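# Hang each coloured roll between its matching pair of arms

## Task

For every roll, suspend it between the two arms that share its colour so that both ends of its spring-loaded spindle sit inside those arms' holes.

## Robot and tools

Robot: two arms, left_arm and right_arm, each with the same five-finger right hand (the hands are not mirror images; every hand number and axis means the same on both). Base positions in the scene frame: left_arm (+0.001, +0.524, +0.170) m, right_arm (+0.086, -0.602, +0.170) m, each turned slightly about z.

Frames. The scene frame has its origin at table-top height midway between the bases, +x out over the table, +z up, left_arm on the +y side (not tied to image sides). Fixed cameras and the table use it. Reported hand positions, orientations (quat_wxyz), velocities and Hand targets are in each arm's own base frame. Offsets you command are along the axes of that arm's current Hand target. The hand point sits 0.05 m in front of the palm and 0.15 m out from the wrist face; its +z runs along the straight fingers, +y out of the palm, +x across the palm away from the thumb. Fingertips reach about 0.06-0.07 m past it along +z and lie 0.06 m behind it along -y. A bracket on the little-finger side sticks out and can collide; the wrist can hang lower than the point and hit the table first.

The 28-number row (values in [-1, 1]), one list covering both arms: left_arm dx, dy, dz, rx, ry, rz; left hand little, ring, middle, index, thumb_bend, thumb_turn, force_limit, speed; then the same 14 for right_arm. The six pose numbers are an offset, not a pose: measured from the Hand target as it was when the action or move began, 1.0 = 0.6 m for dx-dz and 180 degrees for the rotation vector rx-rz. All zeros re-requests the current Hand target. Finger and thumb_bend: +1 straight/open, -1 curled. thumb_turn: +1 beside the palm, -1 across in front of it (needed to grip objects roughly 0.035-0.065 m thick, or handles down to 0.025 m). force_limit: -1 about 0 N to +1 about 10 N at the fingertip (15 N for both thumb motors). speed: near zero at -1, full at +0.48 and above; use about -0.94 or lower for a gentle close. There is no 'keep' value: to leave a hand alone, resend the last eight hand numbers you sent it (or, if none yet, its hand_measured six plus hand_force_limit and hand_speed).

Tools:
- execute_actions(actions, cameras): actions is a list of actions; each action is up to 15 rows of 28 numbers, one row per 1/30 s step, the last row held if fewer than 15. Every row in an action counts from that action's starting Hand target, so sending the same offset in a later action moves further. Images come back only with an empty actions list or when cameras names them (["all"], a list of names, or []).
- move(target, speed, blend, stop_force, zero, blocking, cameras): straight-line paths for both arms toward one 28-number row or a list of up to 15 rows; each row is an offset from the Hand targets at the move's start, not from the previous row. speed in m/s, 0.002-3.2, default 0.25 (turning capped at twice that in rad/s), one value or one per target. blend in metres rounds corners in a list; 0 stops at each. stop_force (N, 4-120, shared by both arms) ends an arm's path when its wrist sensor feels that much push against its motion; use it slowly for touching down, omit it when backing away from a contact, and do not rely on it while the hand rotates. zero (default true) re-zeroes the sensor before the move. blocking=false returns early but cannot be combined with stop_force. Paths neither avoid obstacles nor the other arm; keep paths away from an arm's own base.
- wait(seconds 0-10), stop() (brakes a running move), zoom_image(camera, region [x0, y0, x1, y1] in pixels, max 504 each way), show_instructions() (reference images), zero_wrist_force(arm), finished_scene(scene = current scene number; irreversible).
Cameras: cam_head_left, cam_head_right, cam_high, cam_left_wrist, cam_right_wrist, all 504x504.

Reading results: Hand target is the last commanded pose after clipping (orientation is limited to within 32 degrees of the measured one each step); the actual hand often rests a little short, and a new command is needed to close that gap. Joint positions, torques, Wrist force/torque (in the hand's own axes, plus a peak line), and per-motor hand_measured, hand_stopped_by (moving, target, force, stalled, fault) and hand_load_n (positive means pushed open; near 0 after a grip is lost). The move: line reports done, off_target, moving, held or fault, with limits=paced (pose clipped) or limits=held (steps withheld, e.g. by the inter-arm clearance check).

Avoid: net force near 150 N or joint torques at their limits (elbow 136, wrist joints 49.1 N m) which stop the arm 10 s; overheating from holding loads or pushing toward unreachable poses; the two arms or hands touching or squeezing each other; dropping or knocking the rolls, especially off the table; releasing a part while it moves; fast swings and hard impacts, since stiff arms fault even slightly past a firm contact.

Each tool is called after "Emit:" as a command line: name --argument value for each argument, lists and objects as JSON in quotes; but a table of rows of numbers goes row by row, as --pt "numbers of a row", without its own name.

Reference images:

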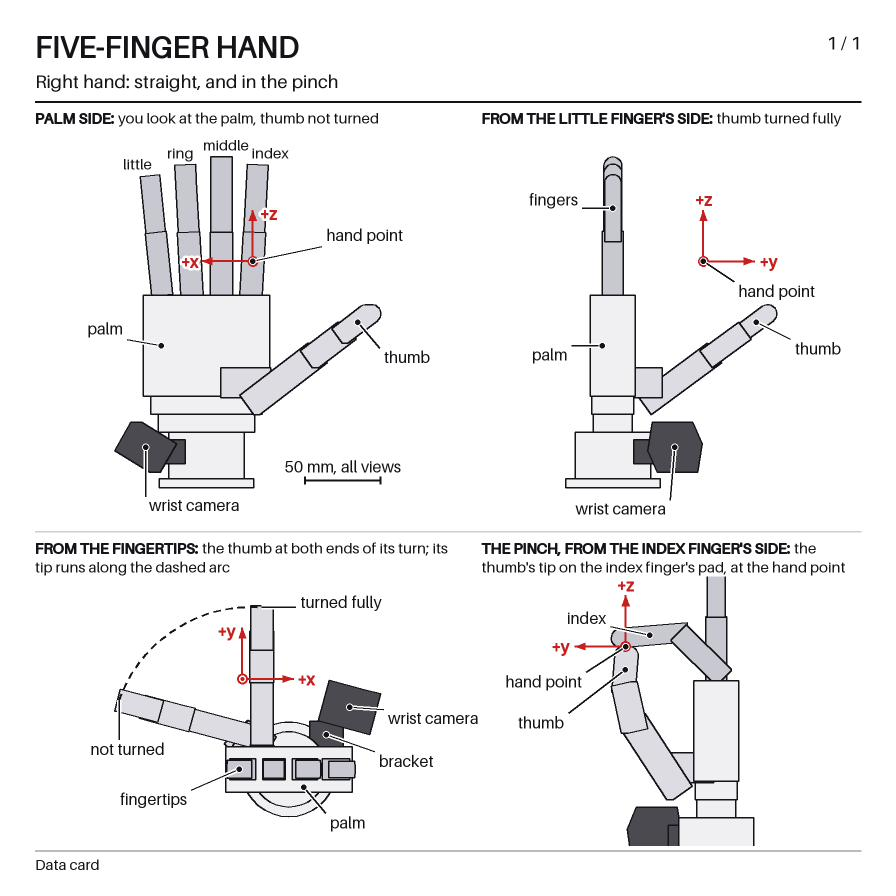

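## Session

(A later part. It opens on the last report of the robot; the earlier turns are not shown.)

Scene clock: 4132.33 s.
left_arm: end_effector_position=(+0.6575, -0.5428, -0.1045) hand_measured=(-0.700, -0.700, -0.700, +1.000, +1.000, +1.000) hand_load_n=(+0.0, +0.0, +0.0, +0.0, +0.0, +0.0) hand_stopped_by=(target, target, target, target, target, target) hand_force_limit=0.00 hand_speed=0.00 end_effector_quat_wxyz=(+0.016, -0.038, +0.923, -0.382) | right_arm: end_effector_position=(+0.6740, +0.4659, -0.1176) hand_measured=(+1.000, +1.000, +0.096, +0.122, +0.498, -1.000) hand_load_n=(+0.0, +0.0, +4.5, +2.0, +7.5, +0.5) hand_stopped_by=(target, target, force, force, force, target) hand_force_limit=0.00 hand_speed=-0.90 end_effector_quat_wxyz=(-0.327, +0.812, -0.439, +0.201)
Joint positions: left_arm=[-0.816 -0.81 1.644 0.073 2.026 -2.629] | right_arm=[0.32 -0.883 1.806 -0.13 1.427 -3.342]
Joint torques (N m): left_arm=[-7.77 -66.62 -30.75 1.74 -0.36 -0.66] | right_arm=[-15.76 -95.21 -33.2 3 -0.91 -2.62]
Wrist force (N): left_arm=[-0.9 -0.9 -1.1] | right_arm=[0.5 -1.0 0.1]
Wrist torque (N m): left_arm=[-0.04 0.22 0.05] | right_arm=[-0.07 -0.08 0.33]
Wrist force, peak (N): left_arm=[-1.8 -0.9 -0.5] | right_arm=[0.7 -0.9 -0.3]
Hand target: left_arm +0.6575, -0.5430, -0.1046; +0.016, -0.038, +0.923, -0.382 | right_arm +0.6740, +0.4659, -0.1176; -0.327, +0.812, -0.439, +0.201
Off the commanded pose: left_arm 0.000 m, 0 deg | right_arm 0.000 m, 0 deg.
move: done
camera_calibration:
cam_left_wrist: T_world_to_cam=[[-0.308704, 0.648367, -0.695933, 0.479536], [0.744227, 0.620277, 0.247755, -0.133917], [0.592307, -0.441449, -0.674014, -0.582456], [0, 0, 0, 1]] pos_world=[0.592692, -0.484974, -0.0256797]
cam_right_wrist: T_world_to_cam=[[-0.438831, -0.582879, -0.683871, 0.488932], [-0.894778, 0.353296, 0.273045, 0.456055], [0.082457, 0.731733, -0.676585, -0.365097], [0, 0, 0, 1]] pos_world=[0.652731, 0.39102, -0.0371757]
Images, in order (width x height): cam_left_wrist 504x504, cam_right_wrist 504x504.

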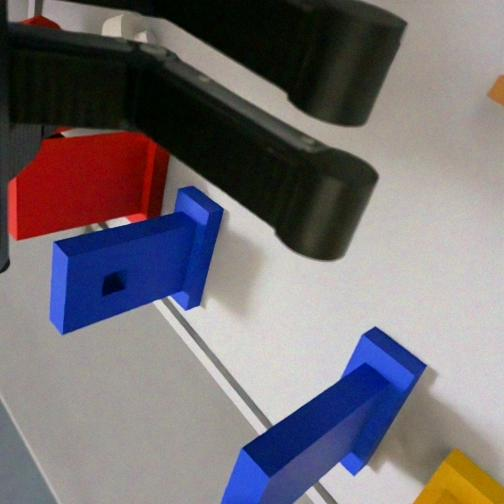

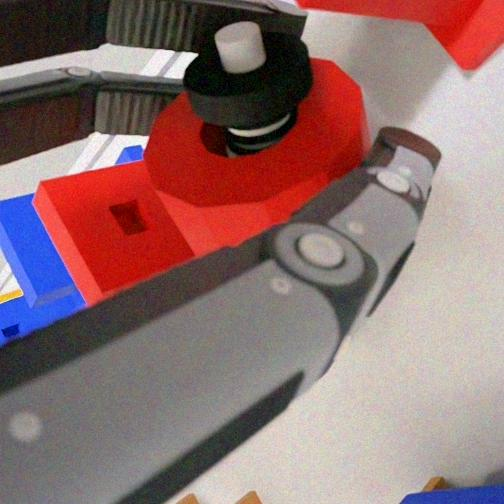

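Emit:
move --target '[0,0,-0.05,0,0,0,-0.7,-0.7,-0.7,1,1,1,0,0,-0.0001,-0.0707,-0.0704,0,0,0,1,1,-0.2,-0.2,0.15,-1,0.0,-0.9]' --speed 0.05 --cameras '["cam_right_wrist","cam_high"]'

Emit:
zoom_image --camera "cam_high" --region '[170, 150, 250, 230]'

Scene clock: 4146.20 s.
left_arm: end_effector_position=(+0.6557, -0.5217, -0.0833) hand_measured=(-0.700, -0.700, -0.700, +1.000, +1.000, +1.000) hand_load_n=(+0.0, +0.0, +0.0, +0.0, +0.0, +0.0) hand_stopped_by=(target, target, target, target, target, target) hand_force_limit=0.00 hand_speed=0.00 end_effector_quat_wxyz=(+0.016, -0.038, +0.923, -0.382) | right_arm: end_effector_position=(+0.6727, +0.4679, -0.0576) hand_measured=(+1.000, +1.000, +0.096, +0.122, +0.496, -1.000) hand_load_n=(+0.0, +0.0, +0.0, +0.0, +0.0, +0.0) hand_stopped_by=(target, target, force, force, force, target) hand_force_limit=0.00 hand_speed=-0.90 end_effector_quat_wxyz=(-0.327, +0.812, -0.439, +0.201)
Joint positions: left_arm=[-0.797 -0.848 1.671 0.092 2.038 -2.612] | right_arm=[0.323 -0.961 1.797 -0.045 1.429 -3.339]
Joint torques (N m): left_arm=[-1.27 -66.67 -29.3 1.71 -0.34 -0.3] | right_arm=[13.41 -70.29 -29.89 -0.06 2.63 3.45]
Wrist force (N): left_arm=[-0.8 -1.1 0.1] | right_arm=[0.9 -0.7 -0.1]
Wrist torque (N m): left_arm=[-0.13 0.16 0.04] | right_arm=[0.00 -0.14 0.11]
Wrist force, peak (N): left_arm=[-1.2 -1.4 -0.9] | right_arm=[0.4 -1.3 -0.9]
Hand target: left_arm +0.6557, -0.5218, -0.0833; +0.016, -0.038, +0.923, -0.382 | right_arm +0.6727, +0.4679, -0.0578; -0.327, +0.812, -0.439, +0.201
Off the commanded pose: left_arm 0.000 m, 0 deg | right_arm 0.000 m, 0 deg.
move: done
camera_calibration:
cam_right_wrist: T_world_to_cam=[[-0.438821, -0.582798, -0.683947, 0.530582], [-0.894774, 0.353341, 0.273002, 0.437747], [0.0825614, 0.731776, -0.676526, -0.326017], [0, 0, 0, 1]] pos_world=[0.651431, 0.39312, 0.0228246]
Images, in order (width x height): cam_high 504x504, cam_right_wrist 504x504.

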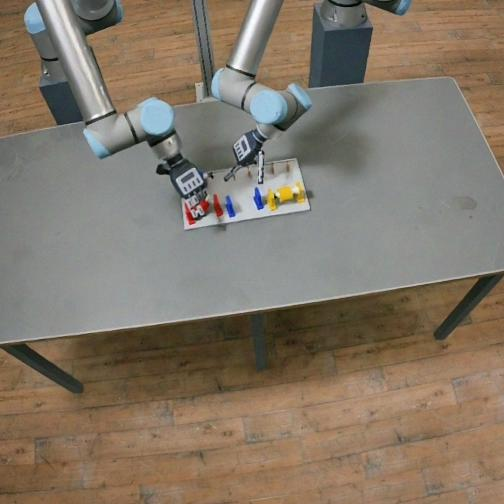

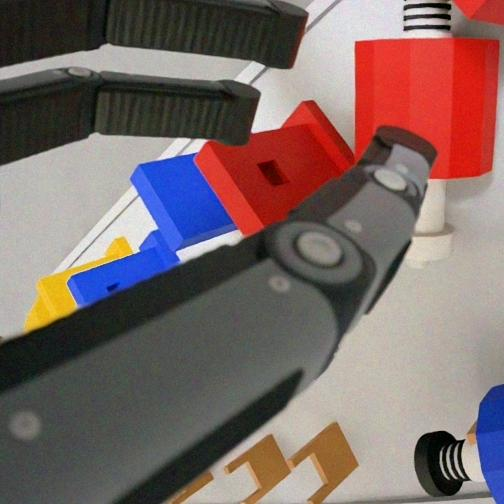

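Scaled by 6.300 from the camera's 504x504 image, which has a finer 720x720 frame.

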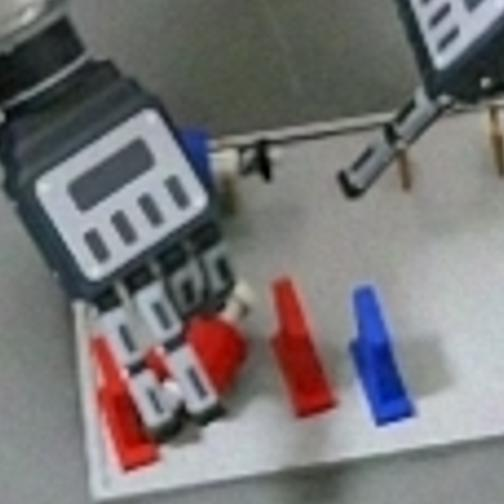

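Emit:
move --pt "-0.0 0.0 -0.08 0 0 0 -0.7 -0.7 -0.7 1 1 1 0 0 0 -0.06 -0.06 0 0 0 1 1 1 1 1 -1 0.0 -0.5" --speed 0.1

Scene clock: 4153.73 s.
left_arm: end_effector_position=(+0.6529, -0.4879, -0.0494) hand_measured=(-0.700, -0.700, -0.700, +1.000, +1.000, +1.000) hand_load_n=(+0.0, +0.0, +0.0, +0.0, +0.0, -0.5) hand_stopped_by=(target, target, target, target, target, target) hand_force_limit=0.00 hand_speed=0.00 end_effector_quat_wxyz=(+0.016, -0.038, +0.923, -0.382) | right_arm: end_effector_position=(+0.6716, +0.4696, -0.0069) hand_measured=(+1.000, +1.000, +1.000, +1.000, +1.000, -1.000) hand_load_n=(+0.0, +0.0, +0.0, +0.0, +0.0, +0.0) hand_stopped_by=(target, target, target, target, target, target) hand_force_limit=0.00 hand_speed=-0.50 end_effector_quat_wxyz=(-0.327, +0.812, -0.439, +0.201)
Joint positions: left_arm=[-0.765 -0.909 1.709 0.127 2.057 -2.584] | right_arm=[0.326 -1.022 1.782 0.031 1.431 -3.337]
Joint torques (N m): left_arm=[-18.17 -67.82 -32.59 -1.19 -2.14 -2.5] | right_arm=[7.39 -79.56 -19.68 1.69 1.55 2.09]
Wrist force (N): left_arm=[-0.7 -1.1 -0.2] | right_arm=[0.2 -0.9 -0.1]
Wrist torque (N m): left_arm=[-0.12 0.19 0.09] | right_arm=[0.00 -0.02 0.04]
Wrist force, peak (N): left_arm=[-1.0 -1.3 -1.3] | right_arm=[0.1 -1.7 -1.1]
Hand target: left_arm +0.6529, -0.4880, -0.0494; +0.016, -0.038, +0.923, -0.382 | right_arm +0.6715, +0.4695, -0.0069; -0.327, +0.812, -0.439, +0.201
Off the commanded pose: left_arm 0.000 m, 0 deg | right_arm 0.000 m, 0 deg.
move: done

Emit:
move --target '[0.175,-0.1255,0.0025,0,0,0,1,1,1,1,1,1,0,0,0,0,-0.15,0,0,0,1,1,1,1,1,-1,0.0,-0.5]' --speed 0.12 --cameras '["cam_left_wrist","cam_high"]'

Emit:
zoom_image --camera "cam_left_wrist" --region '[60, 130, 300, 370]'

Emit:
zoom_image --camera "cam_high" --region '[170, 170, 250, 250]'

Scene clock: 4161.50 s.
left_arm: end_effector_position=(+0.5526, -0.5508, +0.0027) hand_measured=(+1.000, +1.000, +1.000, +1.000, +1.000, +1.000) hand_load_n=(+0.0, -0.5, +0.0, +0.0, +0.0, +0.0) hand_stopped_by=(target, target, target, target, target, target) hand_force_limit=0.00 hand_speed=0.00 end_effector_quat_wxyz=(+0.016, -0.038, +0.923, -0.382) | right_arm: end_effector_position=(+0.6161, +0.4375, +0.0564) hand_measured=(+1.000, +1.000, +1.000, +1.000, +1.000, -1.000) hand_load_n=(+0.0, +0.0, +0.0, +0.0, +0.0, +0.5) hand_stopped_by=(target, target, target, target, target, target) hand_force_limit=0.00 hand_speed=-0.50 end_effector_quat_wxyz=(-0.327, +0.812, -0.439, +0.201)
Joint positions: left_arm=[-0.945 -1.042 1.81 0.094 1.945 -2.737] | right_arm=[0.304 -1.176 1.889 0.081 1.416 -3.352]
Joint torques (N m): left_arm=[21.12 -53.29 -34.9 0.59 1.51 2.63] | right_arm=[12.2 -61.08 -42.77 -0.24 0.95 0.24]
Wrist force (N): left_arm=[-1.6 -0.5 -0.7] | right_arm=[0.8 -0.8 -0.4]
Wrist torque (N m): left_arm=[-0.07 0.33 0.00] | right_arm=[0.04 -0.14 0.43]
Wrist force, peak (N): left_arm=[-1.4 -1.8 -0.1] | right_arm=[0.7 -0.9 -1.8]
Hand target: left_arm +0.5527, -0.5508, +0.0027; +0.016, -0.038, +0.923, -0.382 | right_arm +0.6162, +0.4376, +0.0565; -0.327, +0.812, -0.439, +0.201
Off the commanded pose: left_arm 0.000 m, 0 deg | right_arm 0.000 m, 0 deg.
move: done
camera_calibration:
cam_left_wrist: T_world_to_cam=[[-0.308573, 0.64835, -0.696007, 0.526908], [0.74427, 0.620216, 0.247778, -0.0775729], [0.592321, -0.44156, -0.673929, -0.451728], [0, 0, 0, 1]] pos_world=[0.487893, -0.492974, 0.0815197]
Images, in order (width x height): cam_high 504x504, cam_left_wrist 504x504.

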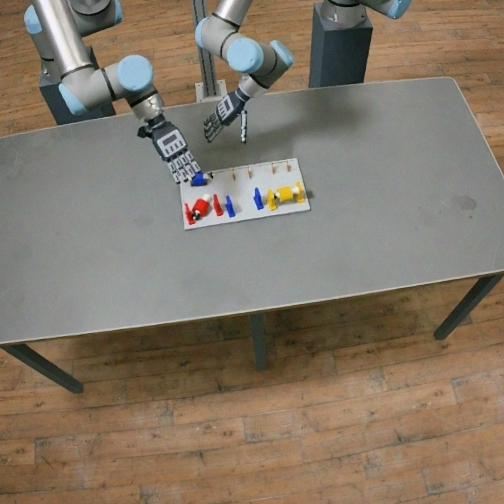

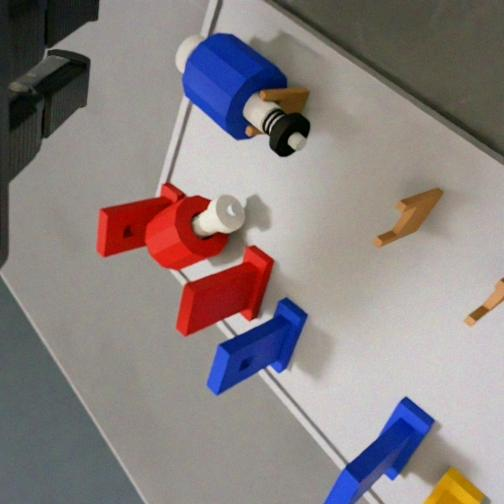

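Scaled by 2.100 from the camera's 504x504 image, which has a finer 720x720 frame.

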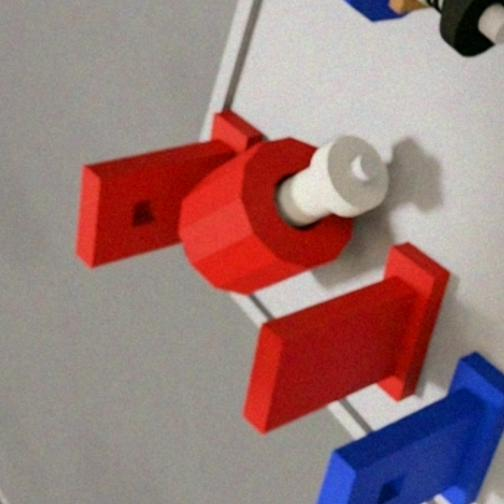

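Scaled by 6.300 from the camera's 504x504 image, which has a finer 720x720 frame.

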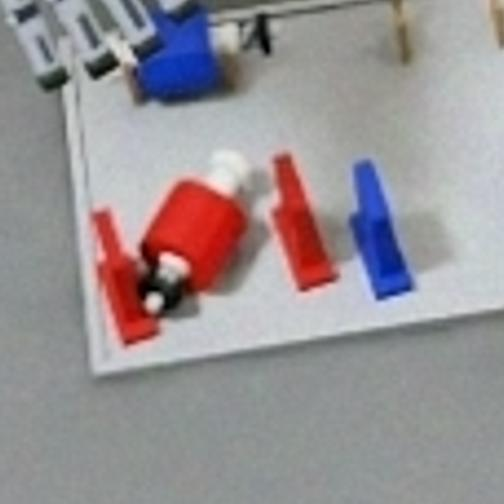

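Emit:
move --target '[0,0,0,0,0,0,1,1,1,1,1,1,0,0,0.032,0.14,0.1272,0.0028,-0.0511,-0.0508,1,1,1,1,1,-1,0.0,-0.5]' --speed 0.1 --stop_force 6 --cameras '["cam_right_wrist","cam_left_wrist"]'

Scene clock: 4228.47 s.
left_arm: end_effector_position=(+0.5527, -0.5508, +0.0027) hand_measured=(+1.000, +1.000, +1.000, +1.000, +1.000, +1.000) hand_load_n=(+0.0, +0.0, +0.0, -0.5, +0.0, +0.0) hand_stopped_by=(target, target, target, target, target, target) hand_force_limit=0.00 hand_speed=0.00 end_effector_quat_wxyz=(+0.016, -0.038, +0.923, -0.382) | right_arm: end_effector_position=(+0.6245, +0.4149, -0.0560) hand_measured=(+1.000, +1.000, +1.000, +1.000, +1.000, -1.000) hand_load_n=(+0.0, +0.0, +0.0, +0.0, +0.0, +0.0) hand_stopped_by=(target, target, target, target, target, target) hand_force_limit=0.00 hand_speed=-0.50 end_effector_quat_wxyz=(-0.348, +0.856, -0.345, +0.163)
Joint positions: left_arm=[-0.944 -1.041 1.81 0.094 1.945 -2.737] | right_arm=[0.215 -1.018 1.917 -0.043 1.201 -3.592]
Joint torques (N m): left_arm=[25.2 -56.58 -33.69 4.34 0.01 -2.02] | right_arm=[19.27 -74.07 -36.33 4.14 -0.58 -1.43]
Wrist force (N): left_arm=[-0.9 -0.7 -0.5] | right_arm=[0.1 -0.8 0.0]
Wrist torque (N m): left_arm=[-0.09 0.22 0.04] | right_arm=[0.08 -0.05 0.04]
Wrist force, peak (N): left_arm=[-1.6 -1.1 -0.8] | right_arm=[0.5 -1.8 -1.7]
Hand target: left_arm +0.5527, -0.5508, +0.0027; +0.016, -0.038, +0.923, -0.382 | right_arm +0.6245, +0.4149, -0.0561; -0.348, +0.856, -0.345, +0.163
Off the commanded pose: left_arm 0.000 m, 0 deg | right_arm 0.000 m, 0 deg.
move: done
camera_calibration:
cam_left_wrist: T_world_to_cam=[[-0.308712, 0.648296, -0.695995, 0.527045], [0.744193, 0.62033, 0.247726, -0.0774863], [0.592346, -0.441479, -0.67396, -0.451801], [0, 0, 0, 1]] pos_world=[0.487992, -0.493074, 0.0815199]
cam_right_wrist: T_world_to_cam=[[-0.296854, -0.666579, -0.683776, 0.425692], [-0.951219, 0.14341, 0.273158, 0.535267], [-0.084021, 0.731509, -0.676635, -0.178001], [0, 0, 0, 1]] pos_world=[0.620569, 0.337204, 0.0244237]
Images, in order (width x height): cam_left_wrist 504x504, cam_right_wrist 504x504.

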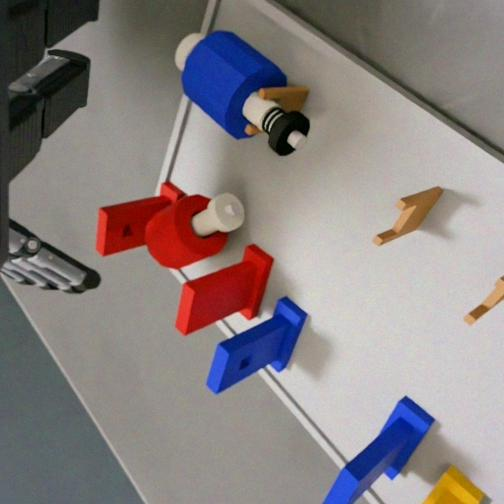

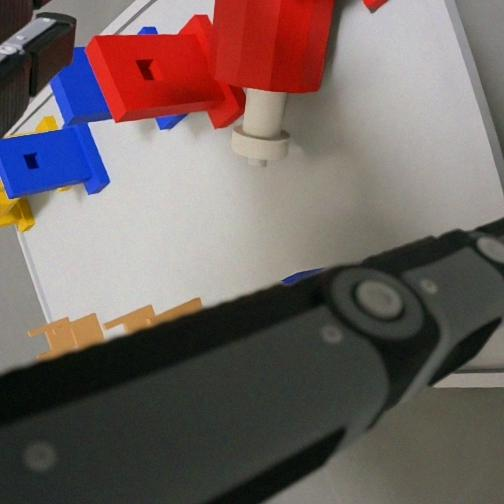

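Emit:
move --target '[0,0,0,0,0,0,1,1,1,1,1,1,0,0,0,0,0.1675,0,0,0,1,1,1,1,1,-1,0.0,-0.5]' --speed 0.04 --stop_force 5 --cameras '["cam_right_wrist","cam_left_wrist"]'

Scene clock: 4242.97 s.
left_arm: end_effector_position=(+0.5527, -0.5508, +0.0027) hand_measured=(+1.000, +1.000, +1.000, +1.000, +1.000, +1.000) hand_load_n=(+0.0, +0.0, +0.0, +0.0, +0.0, -0.5) hand_stopped_by=(target, target, target, target, target, target) hand_force_limit=0.00 hand_speed=0.00 end_effector_quat_wxyz=(+0.016, -0.038, +0.923, -0.382) | right_arm: end_effector_position=(+0.6767, +0.4635, -0.1269) hand_measured=(+1.000, +1.000, +1.000, +1.000, +1.000, -1.000) hand_load_n=(+0.0, +0.0, +0.0, +0.0, +0.0, +0.0) hand_stopped_by=(target, target, target, target, target, target) hand_force_limit=0.00 hand_speed=-0.50 end_effector_quat_wxyz=(-0.348, +0.856, -0.345, +0.163)
Joint positions: left_arm=[-0.944 -1.041 1.81 0.094 1.945 -2.737] | right_arm=[0.27 -0.851 1.775 -0.083 1.237 -3.548]
Joint torques (N m): left_arm=[20.96 -57.15 -34.19 4.47 0.57 -1.91] | right_arm=[-20.06 -99.34 -14.66 3.96 -0.81 -3.22]
Wrist force (N): left_arm=[-1.0 -0.9 -0.7] | right_arm=[0.2 -0.7 -0.3]
Wrist torque (N m): left_arm=[-0.12 0.24 0.03] | right_arm=[0.05 -0.02 0.05]
Wrist force, peak (N): left_arm=[-1.2 -1.6 -0.4] | right_arm=[0.6 -1.1 -0.8]
Hand target: left_arm +0.5527, -0.5508, +0.0027; +0.016, -0.038, +0.923, -0.382 | right_arm +0.6767, +0.4635, -0.1269; -0.348, +0.856, -0.345, +0.163
Off the commanded pose: left_arm 0.000 m, 0 deg | right_arm 0.000 m, 0 deg.
move: done
camera_calibration:
cam_left_wrist: T_world_to_cam=[[-0.308712, 0.648296, -0.695995, 0.527045], [0.744193, 0.62033, 0.247726, -0.0774863], [0.592346, -0.441479, -0.67396, -0.451801], [0, 0, 0, 1]] pos_world=[0.487992, -0.493074, 0.0815199]
cam_right_wrist: T_world_to_cam=[[-0.296854, -0.666579, -0.683776, 0.425172], [-0.951219, 0.14341, 0.273158, 0.597291], [-0.084021, 0.731509, -0.676635, -0.257072], [0, 0, 0, 1]] pos_world=[0.672769, 0.385804, -0.0463763]
Images, in order (width x height): cam_left_wrist 504x504, cam_right_wrist 504x504.

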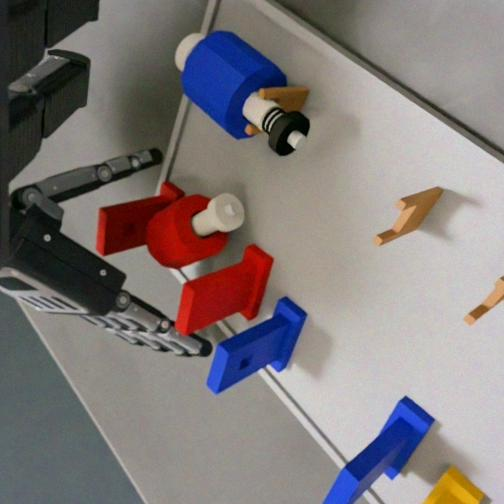

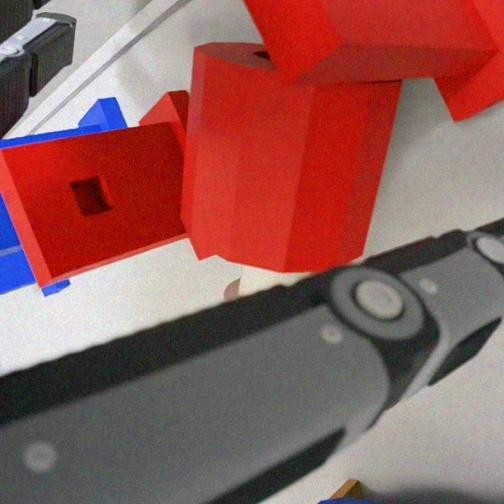

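Emit:
move --target '[0,0,0,0,0,0,1,1,1,1,1,1,0,0,0,0,0,0,0,0,1,1,0.4,0.4,0.8,-1,-0.7,-0.5]' --speed 0.06

Emit:
move --target '[0,0,0,0,0,0,1,1,1,1,1,1,0,0,0,0,0,0,0,0,1,1,0.0,0.0,0.2,-1,-0.7,-0.9]' --speed 0.06 --cameras '["cam_right_wrist","cam_left_wrist"]'

Scene clock: 4250.20 s.
left_arm: end_effector_position=(+0.5527, -0.5508, +0.0027) hand_measured=(+1.000, +1.000, +1.000, +1.000, +1.000, +1.000) hand_load_n=(+0.0, +0.0, -0.5, +0.0, +0.0, +0.0) hand_stopped_by=(target, target, target, target, target, target) hand_force_limit=0.00 hand_speed=0.00 end_effector_quat_wxyz=(+0.016, -0.038, +0.923, -0.382) | right_arm: end_effector_position=(+0.6767, +0.4635, -0.1269) hand_measured=(+1.000, +1.000, +0.400, +0.400, +0.800, -1.000) hand_load_n=(+0.0, +0.0, +0.0, +0.0, +0.0, +0.0) hand_stopped_by=(target, target, target, target, target, target) hand_force_limit=-0.70 hand_speed=-0.50 end_effector_quat_wxyz=(-0.348, +0.856, -0.345, +0.163)
Joint positions: left_arm=[-0.944 -1.041 1.81 0.094 1.945 -2.737] | right_arm=[0.27 -0.851 1.775 -0.083 1.237 -3.548]
Joint torques (N m): left_arm=[23.5 -56.88 -33.54 4.4 1.27 -1.89] | right_arm=[-18.16 -101.41 -16.55 3.43 -0.88 -3.17]
Wrist force (N): left_arm=[-0.9 -0.8 -0.5] | right_arm=[0.0 -0.7 -0.6]
Wrist torque (N m): left_arm=[-0.10 0.22 0.04] | right_arm=[0.08 0.01 0.04]
Wrist force, peak (N): left_arm=[-1.5 -1.1 -0.9] | right_arm=[-0.9 -0.7 -0.3]
Hand target: left_arm +0.5527, -0.5508, +0.0027; +0.016, -0.038, +0.923, -0.382 | right_arm +0.6767, +0.4635, -0.1269; -0.348, +0.856, -0.345, +0.163
Off the commanded pose: left_arm 0.000 m, 0 deg | right_arm 0.000 m, 0 deg.
move: done

Scene clock: 4251.90 s.
left_arm: end_effector_position=(+0.5527, -0.5508, +0.0027) hand_measured=(+1.000, +1.000, +1.000, +1.000, +1.000, +1.000) hand_load_n=(+0.0, +0.0, +0.0, +0.0, +0.0, +0.0) hand_stopped_by=(target, target, target, target, target, target) hand_force_limit=0.00 hand_speed=0.00 end_effector_quat_wxyz=(+0.016, -0.038, +0.923, -0.382) | right_arm: end_effector_position=(+0.6767, +0.4635, -0.1269) hand_measured=(+1.000, +1.000, +0.000, +0.084, +0.634, -1.000) hand_load_n=(+0.0, +0.0, +1.0, +2.0, +3.0, +0.5) hand_stopped_by=(target, target, target, force, force, target) hand_force_limit=-0.70 hand_speed=-0.90 end_effector_quat_wxyz=(-0.348, +0.856, -0.345, +0.163)
Joint positions: left_arm=[-0.944 -1.041 1.81 0.094 1.945 -2.737] | right_arm=[0.27 -0.851 1.775 -0.083 1.237 -3.548]
Joint torques (N m): left_arm=[23.94 -55.81 -34.43 4.46 1.19 -2.15] | right_arm=[-16.77 -99.78 -21.29 2.33 -0.88 -3.06]
Wrist force (N): left_arm=[-1.4 -0.8 -0.6] | right_arm=[0.1 -0.8 0.0]
Wrist torque (N m): left_arm=[-0.10 0.30 0.01] | right_arm=[0.03 -0.01 0.04]
Wrist force, peak (N): left_arm=[-1.0 -1.5 -0.9] | right_arm=[0.2 -1.1 0.3]
Hand target: left_arm +0.5527, -0.5508, +0.0027; +0.016, -0.038, +0.923, -0.382 | right_arm +0.6767, +0.4635, -0.1269; -0.348, +0.856, -0.345, +0.163
Off the commanded pose: left_arm 0.000 m, 0 deg | right_arm 0.000 m, 0 deg.
move: done
camera_calibration:
cam_left_wrist: T_world_to_cam=[[-0.308712, 0.648296, -0.695995, 0.527045], [0.744193, 0.62033, 0.247726, -0.0774863], [0.592346, -0.441479, -0.67396, -0.451801], [0, 0, 0, 1]] pos_world=[0.487992, -0.493074, 0.0815199]
cam_right_wrist: T_world_to_cam=[[-0.296854, -0.666579, -0.683776, 0.425172], [-0.951219, 0.14341, 0.273158, 0.597291], [-0.084021, 0.731509, -0.676635, -0.257072], [0, 0, 0, 1]] pos_world=[0.672769, 0.385804, -0.0463763]
Images, in order (width x height): cam_left_wrist 504x504, cam_right_wrist 504x504.

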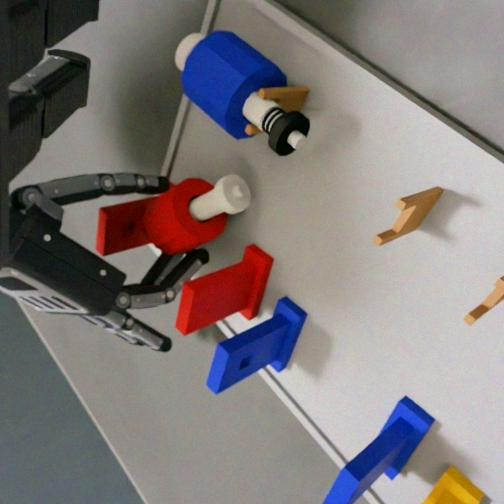

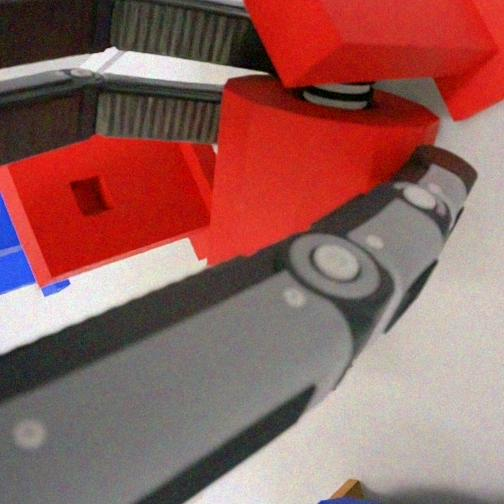

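Emit:
move --target '[0,0,0,0,0,0,1,1,1,1,1,1,0,0,0,0,0,0,0,0,1,1,-0.2,-0.1,0.3,-1,-0.1,-0.9]' --speed 0.06 --cameras '["cam_right_wrist","cam_left_wrist"]'

Emit:
zoom_image --camera "cam_left_wrist" --region '[60, 130, 300, 370]'

Scene clock: 4257.37 s.
left_arm: end_effector_position=(+0.5527, -0.5508, +0.0027) hand_measured=(+1.000, +1.000, +1.000, +1.000, +1.000, +1.000) hand_load_n=(+0.0, -0.5, +0.0, +0.0, +0.0, +0.0) hand_stopped_by=(target, target, target, target, target, target) hand_force_limit=0.00 hand_speed=0.00 end_effector_quat_wxyz=(+0.016, -0.038, +0.923, -0.382) | right_arm: end_effector_position=(+0.6767, +0.4635, -0.1269) hand_measured=(+1.000, +1.000, -0.044, +0.068, +0.630, -1.000) hand_load_n=(+0.0, +0.0, +5.5, +3.5, +9.5, +2.0) hand_stopped_by=(target, target, force, force, force, target) hand_force_limit=-0.10 hand_speed=-0.90 end_effector_quat_wxyz=(-0.348, +0.856, -0.345, +0.163)
Joint positions: left_arm=[-0.944 -1.041 1.81 0.094 1.945 -2.737] | right_arm=[0.27 -0.851 1.775 -0.083 1.237 -3.548]
Joint torques (N m): left_arm=[21.73 -56.53 -34.17 4.28 1.55 -1.82] | right_arm=[-15.9 -99.58 -32.07 1.6 -0.97 -3.13]
Wrist force (N): left_arm=[-1.5 -0.7 -0.8] | right_arm=[0.0 -0.7 -0.8]
Wrist torque (N m): left_arm=[-0.09 0.32 0.00] | right_arm=[0.07 0.02 0.04]
Wrist force, peak (N): left_arm=[-1.4 -1.3 -0.8] | right_arm=[0.2 -1.2 -0.9]
Hand target: left_arm +0.5527, -0.5508, +0.0027; +0.016, -0.038, +0.923, -0.382 | right_arm +0.6767, +0.4635, -0.1269; -0.348, +0.856, -0.345, +0.163
Off the commanded pose: left_arm 0.000 m, 0 deg | right_arm 0.000 m, 0 deg.
move: done
camera_calibration:
cam_left_wrist: T_world_to_cam=[[-0.308712, 0.648296, -0.695995, 0.527045], [0.744193, 0.62033, 0.247726, -0.0774863], [0.592346, -0.441479, -0.67396, -0.451801], [0, 0, 0, 1]] pos_world=[0.487992, -0.493074, 0.0815199]
cam_right_wrist: T_world_to_cam=[[-0.296854, -0.666579, -0.683776, 0.425172], [-0.951219, 0.14341, 0.273158, 0.597291], [-0.084021, 0.731509, -0.676635, -0.257072], [0, 0, 0, 1]] pos_world=[0.672769, 0.385804, -0.0463763]
Images, in order (width x height): cam_left_wrist 504x504, cam_right_wrist 504x504.

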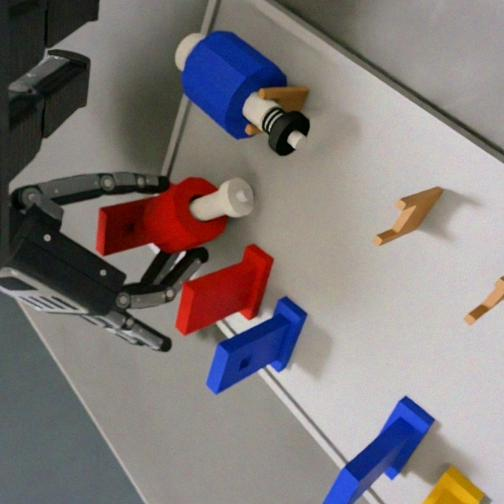

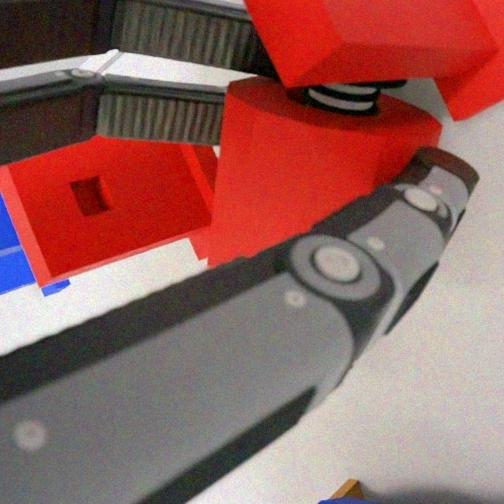

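Scaled by 2.100 from the camera's 504x504 image, which has a finer 720x720 frame.

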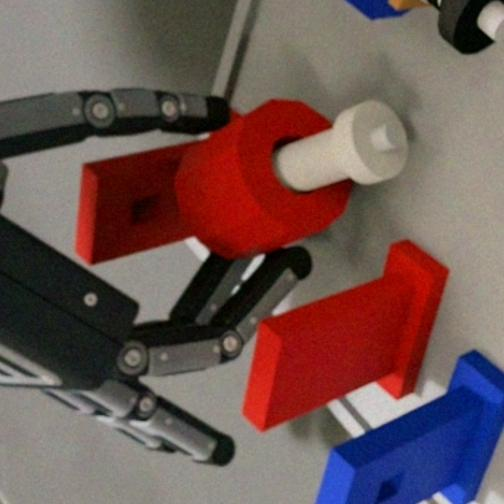

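Emit:
move --target '[0,0,0,0,0,0,1,1,1,1,1,1,0,0,0.002,-0.0354,-0.0352,0,0,0,1,1,-0.2,-0.1,0.3,-1,-0.1,-0.9]' --speed 0.03 --cameras '["cam_right_wrist","cam_left_wrist"]'

Emit:
zoom_image --camera "cam_left_wrist" --region '[60, 130, 300, 370]'

Scene clock: 4269.87 s.
left_arm: end_effector_position=(+0.5527, -0.5508, +0.0027) hand_measured=(+1.000, +1.000, +1.000, +1.000, +1.000, +1.000) hand_load_n=(+0.0, +0.0, +0.0, +0.0, +0.0, +0.0) hand_stopped_by=(target, target, target, target, target, target) hand_force_limit=0.00 hand_speed=0.00 end_effector_quat_wxyz=(+0.016, -0.038, +0.923, -0.382) | right_arm: end_effector_position=(+0.6767, +0.4635, -0.0967) hand_measured=(+1.000, +1.000, -0.044, +0.068, +0.630, -1.000) hand_load_n=(+0.0, +0.0, +2.0, +4.5, +7.5, +1.0) hand_stopped_by=(target, target, force, force, force, target) hand_force_limit=-0.10 hand_speed=-0.90 end_effector_quat_wxyz=(-0.348, +0.856, -0.345, +0.163)
Joint positions: left_arm=[-0.944 -1.041 1.81 0.094 1.945 -2.737] | right_arm=[0.27 -0.89 1.773 -0.042 1.237 -3.548]
Joint torques (N m): left_arm=[20.73 -53.89 -33.59 4.46 1.54 -1.96] | right_arm=[-20.01 -80.92 -34.11 0.41 -1.23 -3.04]
Wrist force (N): left_arm=[-1.0 -0.9 -0.4] | right_arm=[-0.6 -0.1 0.5]
Wrist torque (N m): left_arm=[-0.13 0.23 0.03] | right_arm=[0.10 0.06 0.00]
Wrist force, peak (N): left_arm=[-1.5 -1.4 -0.6] | right_arm=[0.2 -0.8 -1.4]
Hand target: left_arm +0.5527, -0.5508, +0.0027; +0.016, -0.038, +0.923, -0.382 | right_arm +0.6767, +0.4635, -0.0969; -0.348, +0.856, -0.345, +0.163
Off the commanded pose: left_arm 0.000 m, 0 deg | right_arm 0.000 m, 0 deg.
move: done
camera_calibration:
cam_left_wrist: T_world_to_cam=[[-0.308712, 0.648296, -0.695995, 0.527045], [0.744193, 0.62033, 0.247726, -0.0774863], [0.592346, -0.441479, -0.67396, -0.451801], [0, 0, 0, 1]] pos_world=[0.487992, -0.493074, 0.0815199]
cam_right_wrist: T_world_to_cam=[[-0.296789, -0.666589, -0.683795, 0.445714], [-0.951239, 0.143364, 0.273112, 0.589099], [-0.084022, 0.731509, -0.676635, -0.236705], [0, 0, 0, 1]] pos_world=[0.672769, 0.385804, -0.0162761]
Images, in order (width x height): cam_left_wrist 504x504, cam_right_wrist 504x504.

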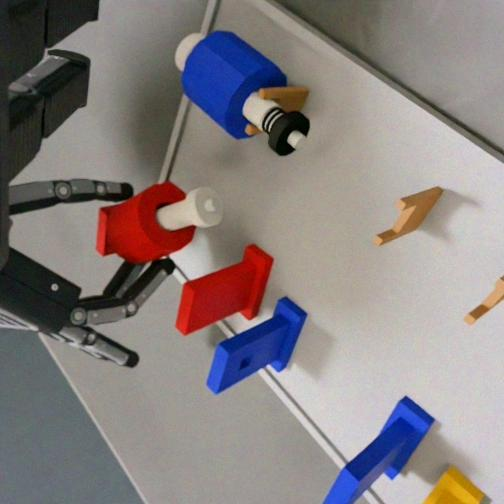

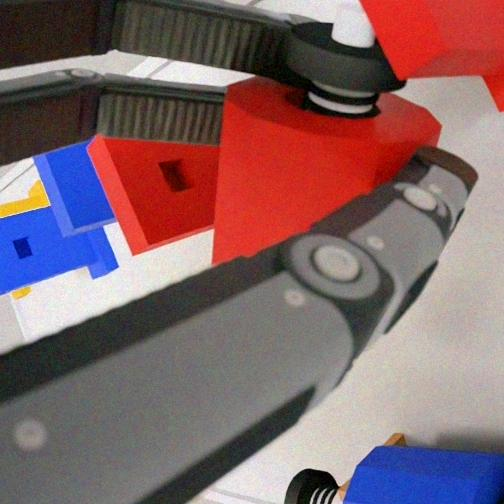

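Scaled by 2.100 from the camera's 504x504 image, which has a finer 720x720 frame.

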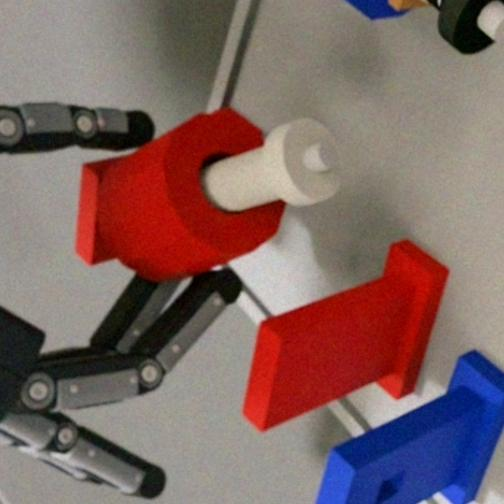

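Emit:
zoom_image --camera "cam_right_wrist" --region '[270, 0, 504, 130]'

Scaled by 2.154 from the camera's 504x504 image, which has a finer 720x720 frame.

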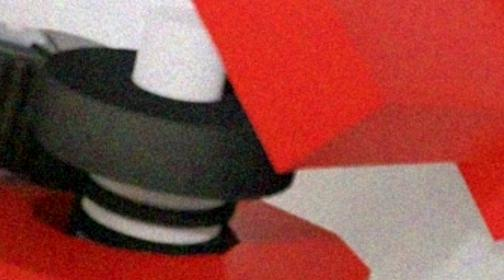

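Emit:
move --target '[0,0,0,0,0,0,1,1,1,1,1,1,0,0,-0.0167,-0.0,-0.0,0,-0.043,0.0433,1,1,-0.2,-0.1,0.3,-1,-0.1,-0.9]' --speed 0.05 --cameras '["cam_right_wrist","cam_left_wrist"]'

Emit:
zoom_image --camera "cam_right_wrist" --region '[250, 0, 504, 150]'

Emit:
zoom_image --camera "cam_left_wrist" --region '[60, 130, 260, 330]'

Scene clock: 4319.93 s.
left_arm: end_effector_position=(+0.5527, -0.5508, +0.0027) hand_measured=(+1.000, +1.000, +1.000, +1.000, +1.000, +1.000) hand_load_n=(+0.0, +0.0, +0.0, +0.0, +0.0, +0.0) hand_stopped_by=(target, target, target, target, target, target) hand_force_limit=0.00 hand_speed=0.00 end_effector_quat_wxyz=(+0.016, -0.038, +0.923, -0.382) | right_arm: end_effector_position=(+0.6697, +0.4704, -0.0973) hand_measured=(+1.000, +1.000, -0.044, +0.068, +0.630, -1.000) hand_load_n=(+0.0, +0.0, +2.0, +5.0, +7.0, +1.0) hand_stopped_by=(target, target, force, force, force, target) hand_force_limit=-0.10 hand_speed=-0.90 end_effector_quat_wxyz=(-0.381, +0.840, -0.378, +0.081) end_effector_velocity=(+0.001, -0.002, -0.001) end_effector_angular_velocity=(-0.005, -0.002, -0.003)
Joint positions: left_arm=[-0.944 -1.041 1.81 0.094 1.945 -2.737] | right_arm=[0.227 -0.855 1.742 0.022 1.083 -3.469]
Joint velocities: left_arm=[within noise] | right_arm=[-0.001 0 0.001 0 0.006 -0.002]
Joint torques (N m): left_arm=[21.28 -56.42 -34.19 4.8 1.21 -1.94] | right_arm=[15.16 -99 -24.64 0.54 2.29 -2.73]
Wrist force (N): left_arm=[-0.8 -1.0 -0.8] | right_arm=[0.4 -0.3 0.2]
Wrist torque (N m): left_arm=[-0.12 0.21 0.03] | right_arm=[0.11 -0.05 0.09]
Wrist force, peak (N): left_arm=[-1.6 -0.9 -0.7] | right_arm=[0.1 -1.2 0.2]
Hand target: left_arm +0.5527, -0.5508, +0.0027; +0.016, -0.038, +0.923, -0.382 | right_arm +0.6696, +0.4705, -0.0973; -0.381, +0.840, -0.378, +0.081
Off the commanded pose: left_arm 0.000 m, 0 deg | right_arm 0.000 m, 0 deg.
move: done
camera_calibration:
cam_left_wrist: T_world_to_cam=[[-0.308712, 0.648296, -0.695995, 0.527045], [0.744193, 0.62033, 0.247726, -0.0774863], [0.592346, -0.441479, -0.67396, -0.451801], [0, 0, 0, 1]] pos_world=[0.487992, -0.493074, 0.0815199]
cam_right_wrist: T_world_to_cam=[[-0.393197, -0.571016, -0.72065, 0.463866], [-0.903994, 0.0969596, 0.416405, 0.585673], [-0.1679, 0.815193, -0.554319, -0.214037], [0, 0, 0, 1]] pos_world=[0.675899, 0.38257, -0.028237]
Images, in order (width x height): cam_left_wrist 504x504, cam_right_wrist 504x504.

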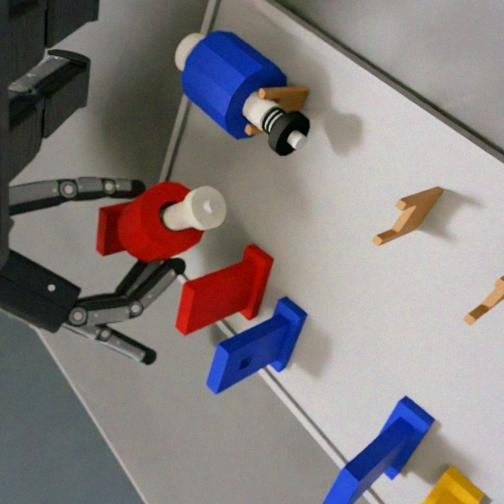

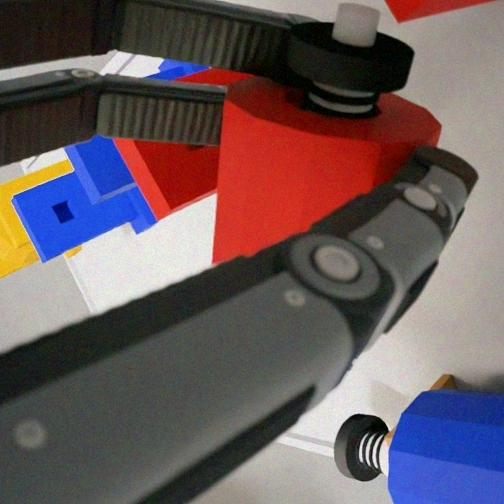

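Scaled by 1.984 from the camera's 504x504 image, which has a finer 720x720 frame.

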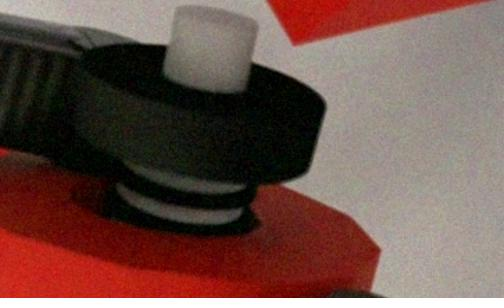

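Scaled by 2.520 from the camera's 504x504 image, which has a finer 720x720 frame.

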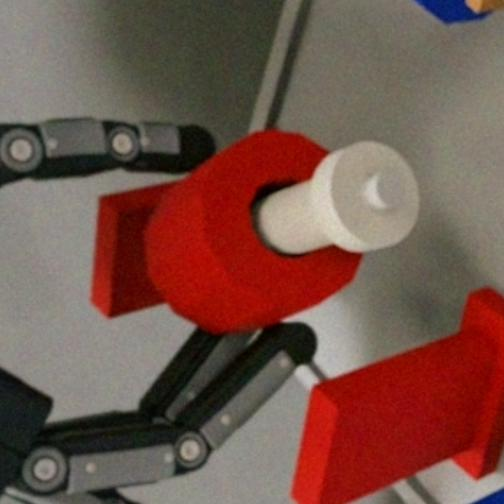

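Emit:
move --target '[0,0,0,0,0,0,1,1,1,1,1,1,0,0,0.0212,-0.007,0.0227,0.0144,0.0662,0.0658,1,1,-0.2,-0.1,0.3,-1,-0.1,-0.9]' --speed 0.03 --cameras '["cam_right_wrist","cam_left_wrist"]'

Emit:
zoom_image --camera "cam_right_wrist" --region '[250, 0, 504, 150]'

Emit:
zoom_image --camera "cam_left_wrist" --region '[60, 130, 260, 330]'

Scene clock: 4356.53 s.
left_arm: end_effector_position=(+0.5527, -0.5508, +0.0027) hand_measured=(+1.000, +1.000, +1.000, +1.000, +1.000, +1.000) hand_load_n=(+0.0, +0.0, +0.0, +0.0, +0.0, +0.0) hand_stopped_by=(target, target, target, target, target, target) hand_force_limit=0.00 hand_speed=0.00 end_effector_quat_wxyz=(+0.016, -0.038, +0.923, -0.382) | right_arm: end_effector_position=(+0.6867, +0.4714, -0.1058) hand_measured=(+1.000, +1.000, -0.044, +0.068, +0.630, -1.000) hand_load_n=(+0.0, +0.0, +2.0, +4.5, +7.0, +1.0) hand_stopped_by=(target, target, force, force, force, target) hand_force_limit=-0.10 hand_speed=-0.90 end_effector_quat_wxyz=(-0.365, +0.775, -0.498, +0.136)
Joint positions: left_arm=[-0.944 -1.041 1.81 0.094 1.945 -2.737] | right_arm=[0.271 -0.875 1.781 -0.101 1.308 -3.193]
Joint torques (N m): left_arm=[23.24 -54.35 -33.79 4.57 1.67 -1.73] | right_arm=[3.18 -98.59 -18.23 2.55 -2.34 -3.1]
Wrist force (N): left_arm=[-0.9 -0.9 -0.3] | right_arm=[0.5 -0.5 -0.3]
Wrist torque (N m): left_arm=[-0.13 0.22 0.03] | right_arm=[0.04 0.00 0.05]
Wrist force, peak (N): left_arm=[-1.5 -1.2 -0.7] | right_arm=[0.8 -0.7 0.6]
Hand target: left_arm +0.5527, -0.5508, +0.0027; +0.016, -0.038, +0.923, -0.382 | right_arm +0.6867, +0.4713, -0.1058; -0.365, +0.775, -0.498, +0.136
Off the commanded pose: left_arm 0.000 m, 0 deg | right_arm 0.000 m, 0 deg.
move: done
camera_calibration:
cam_left_wrist: T_world_to_cam=[[-0.308712, 0.648296, -0.695995, 0.527045], [0.744193, 0.62033, 0.247726, -0.0774863], [0.592346, -0.441479, -0.67396, -0.451801], [0, 0, 0, 1]] pos_world=[0.487992, -0.493074, 0.0815199]
cam_right_wrist: T_world_to_cam=[[-0.542636, -0.431326, -0.720766, 0.501821], [-0.836337, 0.357137, 0.415925, 0.435387], [0.078013, 0.828499, -0.55453, -0.39176], [0, 0, 0, 1]] pos_world=[0.666999, 0.385529, -0.0366357]
Images, in order (width x height): cam_left_wrist 504x504, cam_right_wrist 504x504.

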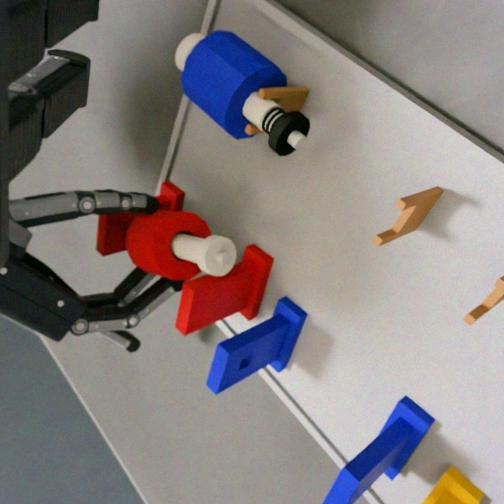

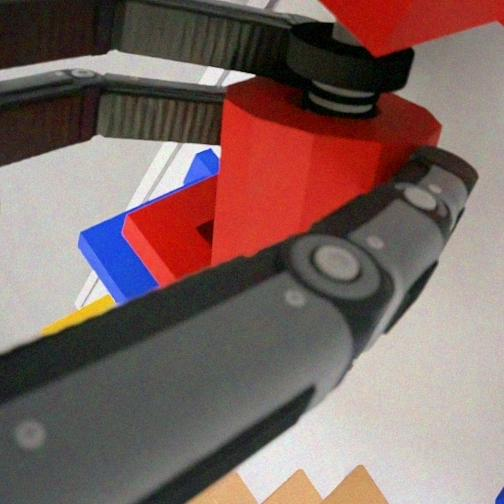

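Scaled by 1.984 from the camera's 504x504 image, which has a finer 720x720 frame.

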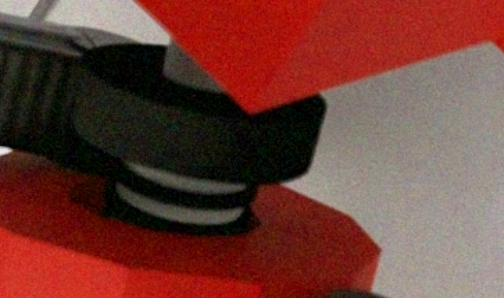

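Scaled by 2.520 from the camera's 504x504 image, which has a finer 720x720 frame.

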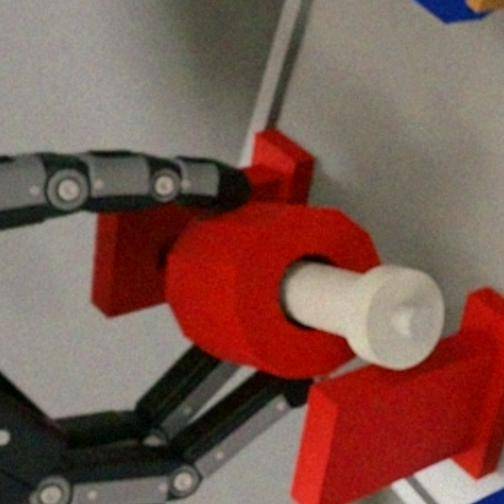

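Emit:
move --pt "0 0 0 0 0 0 1 1 1 1 1 1 0 0 0.0003 0.0014 0.0014 0 0 0 1 1 -0.2 -0.1 0.3 -1 -0.1 -0.9" --pt "0 0 0 0 0 0 1 1 1 1 1 1 0 0 0.0331 -0.0042 -0.0001 0 0 0 1 1 -0.2 -0.1 0.3 -1 -0.1 -0.9" --speed 0.015 --stop_force 4 --cameras '["cam_right_wrist","cam_left_wrist"]'

Emit:
zoom_image --camera "cam_right_wrist" --region '[250, 0, 504, 150]'

Emit:
zoom_image --camera "cam_left_wrist" --region '[60, 130, 260, 330]'

Scene clock: 4388.83 s.
left_arm: end_effector_position=(+0.5527, -0.5508, +0.0027) hand_measured=(+1.000, +1.000, +1.000, +1.000, +1.000, +1.000) hand_load_n=(+0.0, +0.0, +0.0, +0.0, +0.0, +0.0) hand_stopped_by=(target, target, target, target, target, target) hand_force_limit=0.00 hand_speed=0.00 end_effector_quat_wxyz=(+0.016, -0.038, +0.923, -0.382) | right_arm: end_effector_position=(+0.6976, +0.4546, -0.1070) hand_measured=(+1.000, +1.000, -0.044, +0.068, +0.630, -1.000) hand_load_n=(+0.0, +0.0, +0.0, +3.5, +4.0, +0.5) hand_stopped_by=(target, target, force, force, force, target) hand_force_limit=-0.10 hand_speed=-0.90 end_effector_quat_wxyz=(-0.365, +0.775, -0.498, +0.136)
Joint positions: left_arm=[-0.944 -1.041 1.81 0.094 1.945 -2.737] | right_arm=[0.242 -0.871 1.778 -0.095 1.288 -3.215]
Joint torques (N m): left_arm=[20.92 -54.43 -33.44 4.36 1.42 -2.1] | right_arm=[18.44 -88.25 -25.54 0.85 1.96 4.01]
Wrist force (N): left_arm=[-1.1 -0.6 -0.7] | right_arm=[0.0 0.0 0.1]
Wrist torque (N m): left_arm=[-0.06 0.25 0.03] | right_arm=[0.08 -0.02 0.38]
Wrist force, peak (N): left_arm=[-1.2 -1.4 -0.9] | right_arm=[1.1 -0.4 0.2]
Hand target: left_arm +0.5527, -0.5508, +0.0027; +0.016, -0.038, +0.923, -0.382 | right_arm +0.6976, +0.4546, -0.1070; -0.365, +0.775, -0.498, +0.136
Off the commanded pose: left_arm 0.000 m, 0 deg | right_arm 0.000 m, 0 deg.
move: done
camera_calibration:
cam_left_wrist: T_world_to_cam=[[-0.308712, 0.648296, -0.695995, 0.527045], [0.744193, 0.62033, 0.247726, -0.0774863], [0.592346, -0.441479, -0.67396, -0.451801], [0, 0, 0, 1]] pos_world=[0.487992, -0.493074, 0.0815199]
cam_right_wrist: T_world_to_cam=[[-0.542435, -0.431567, -0.720773, 0.49962], [-0.836487, 0.356919, 0.415811, 0.451144], [0.0778068, 0.828468, -0.554605, -0.379292], [0, 0, 0, 1]] pos_world=[0.677899, 0.368829, -0.0378354]
Images, in order (width x height): cam_left_wrist 504x504, cam_right_wrist 504x504.

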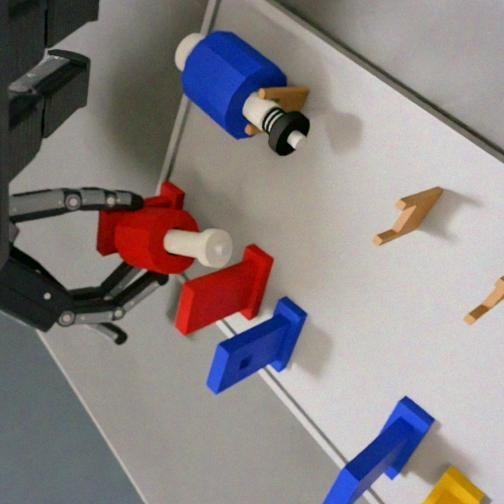

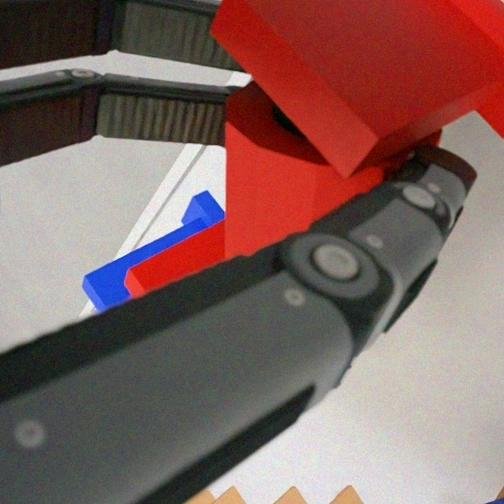

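Scaled by 1.984 from the camera's 504x504 image, which has a finer 720x720 frame.

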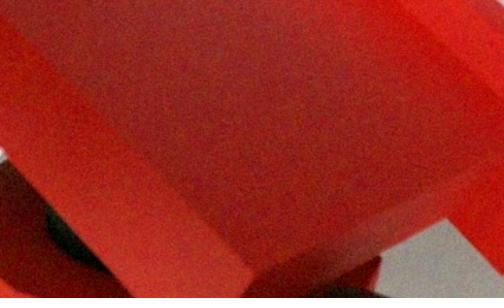

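Scaled by 2.520 from the camera's 504x504 image, which has a finer 720x720 frame.

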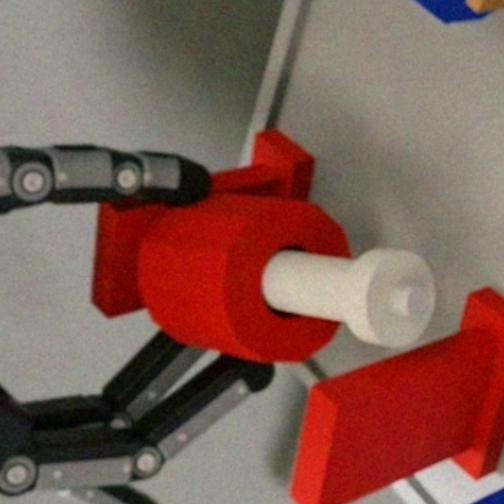

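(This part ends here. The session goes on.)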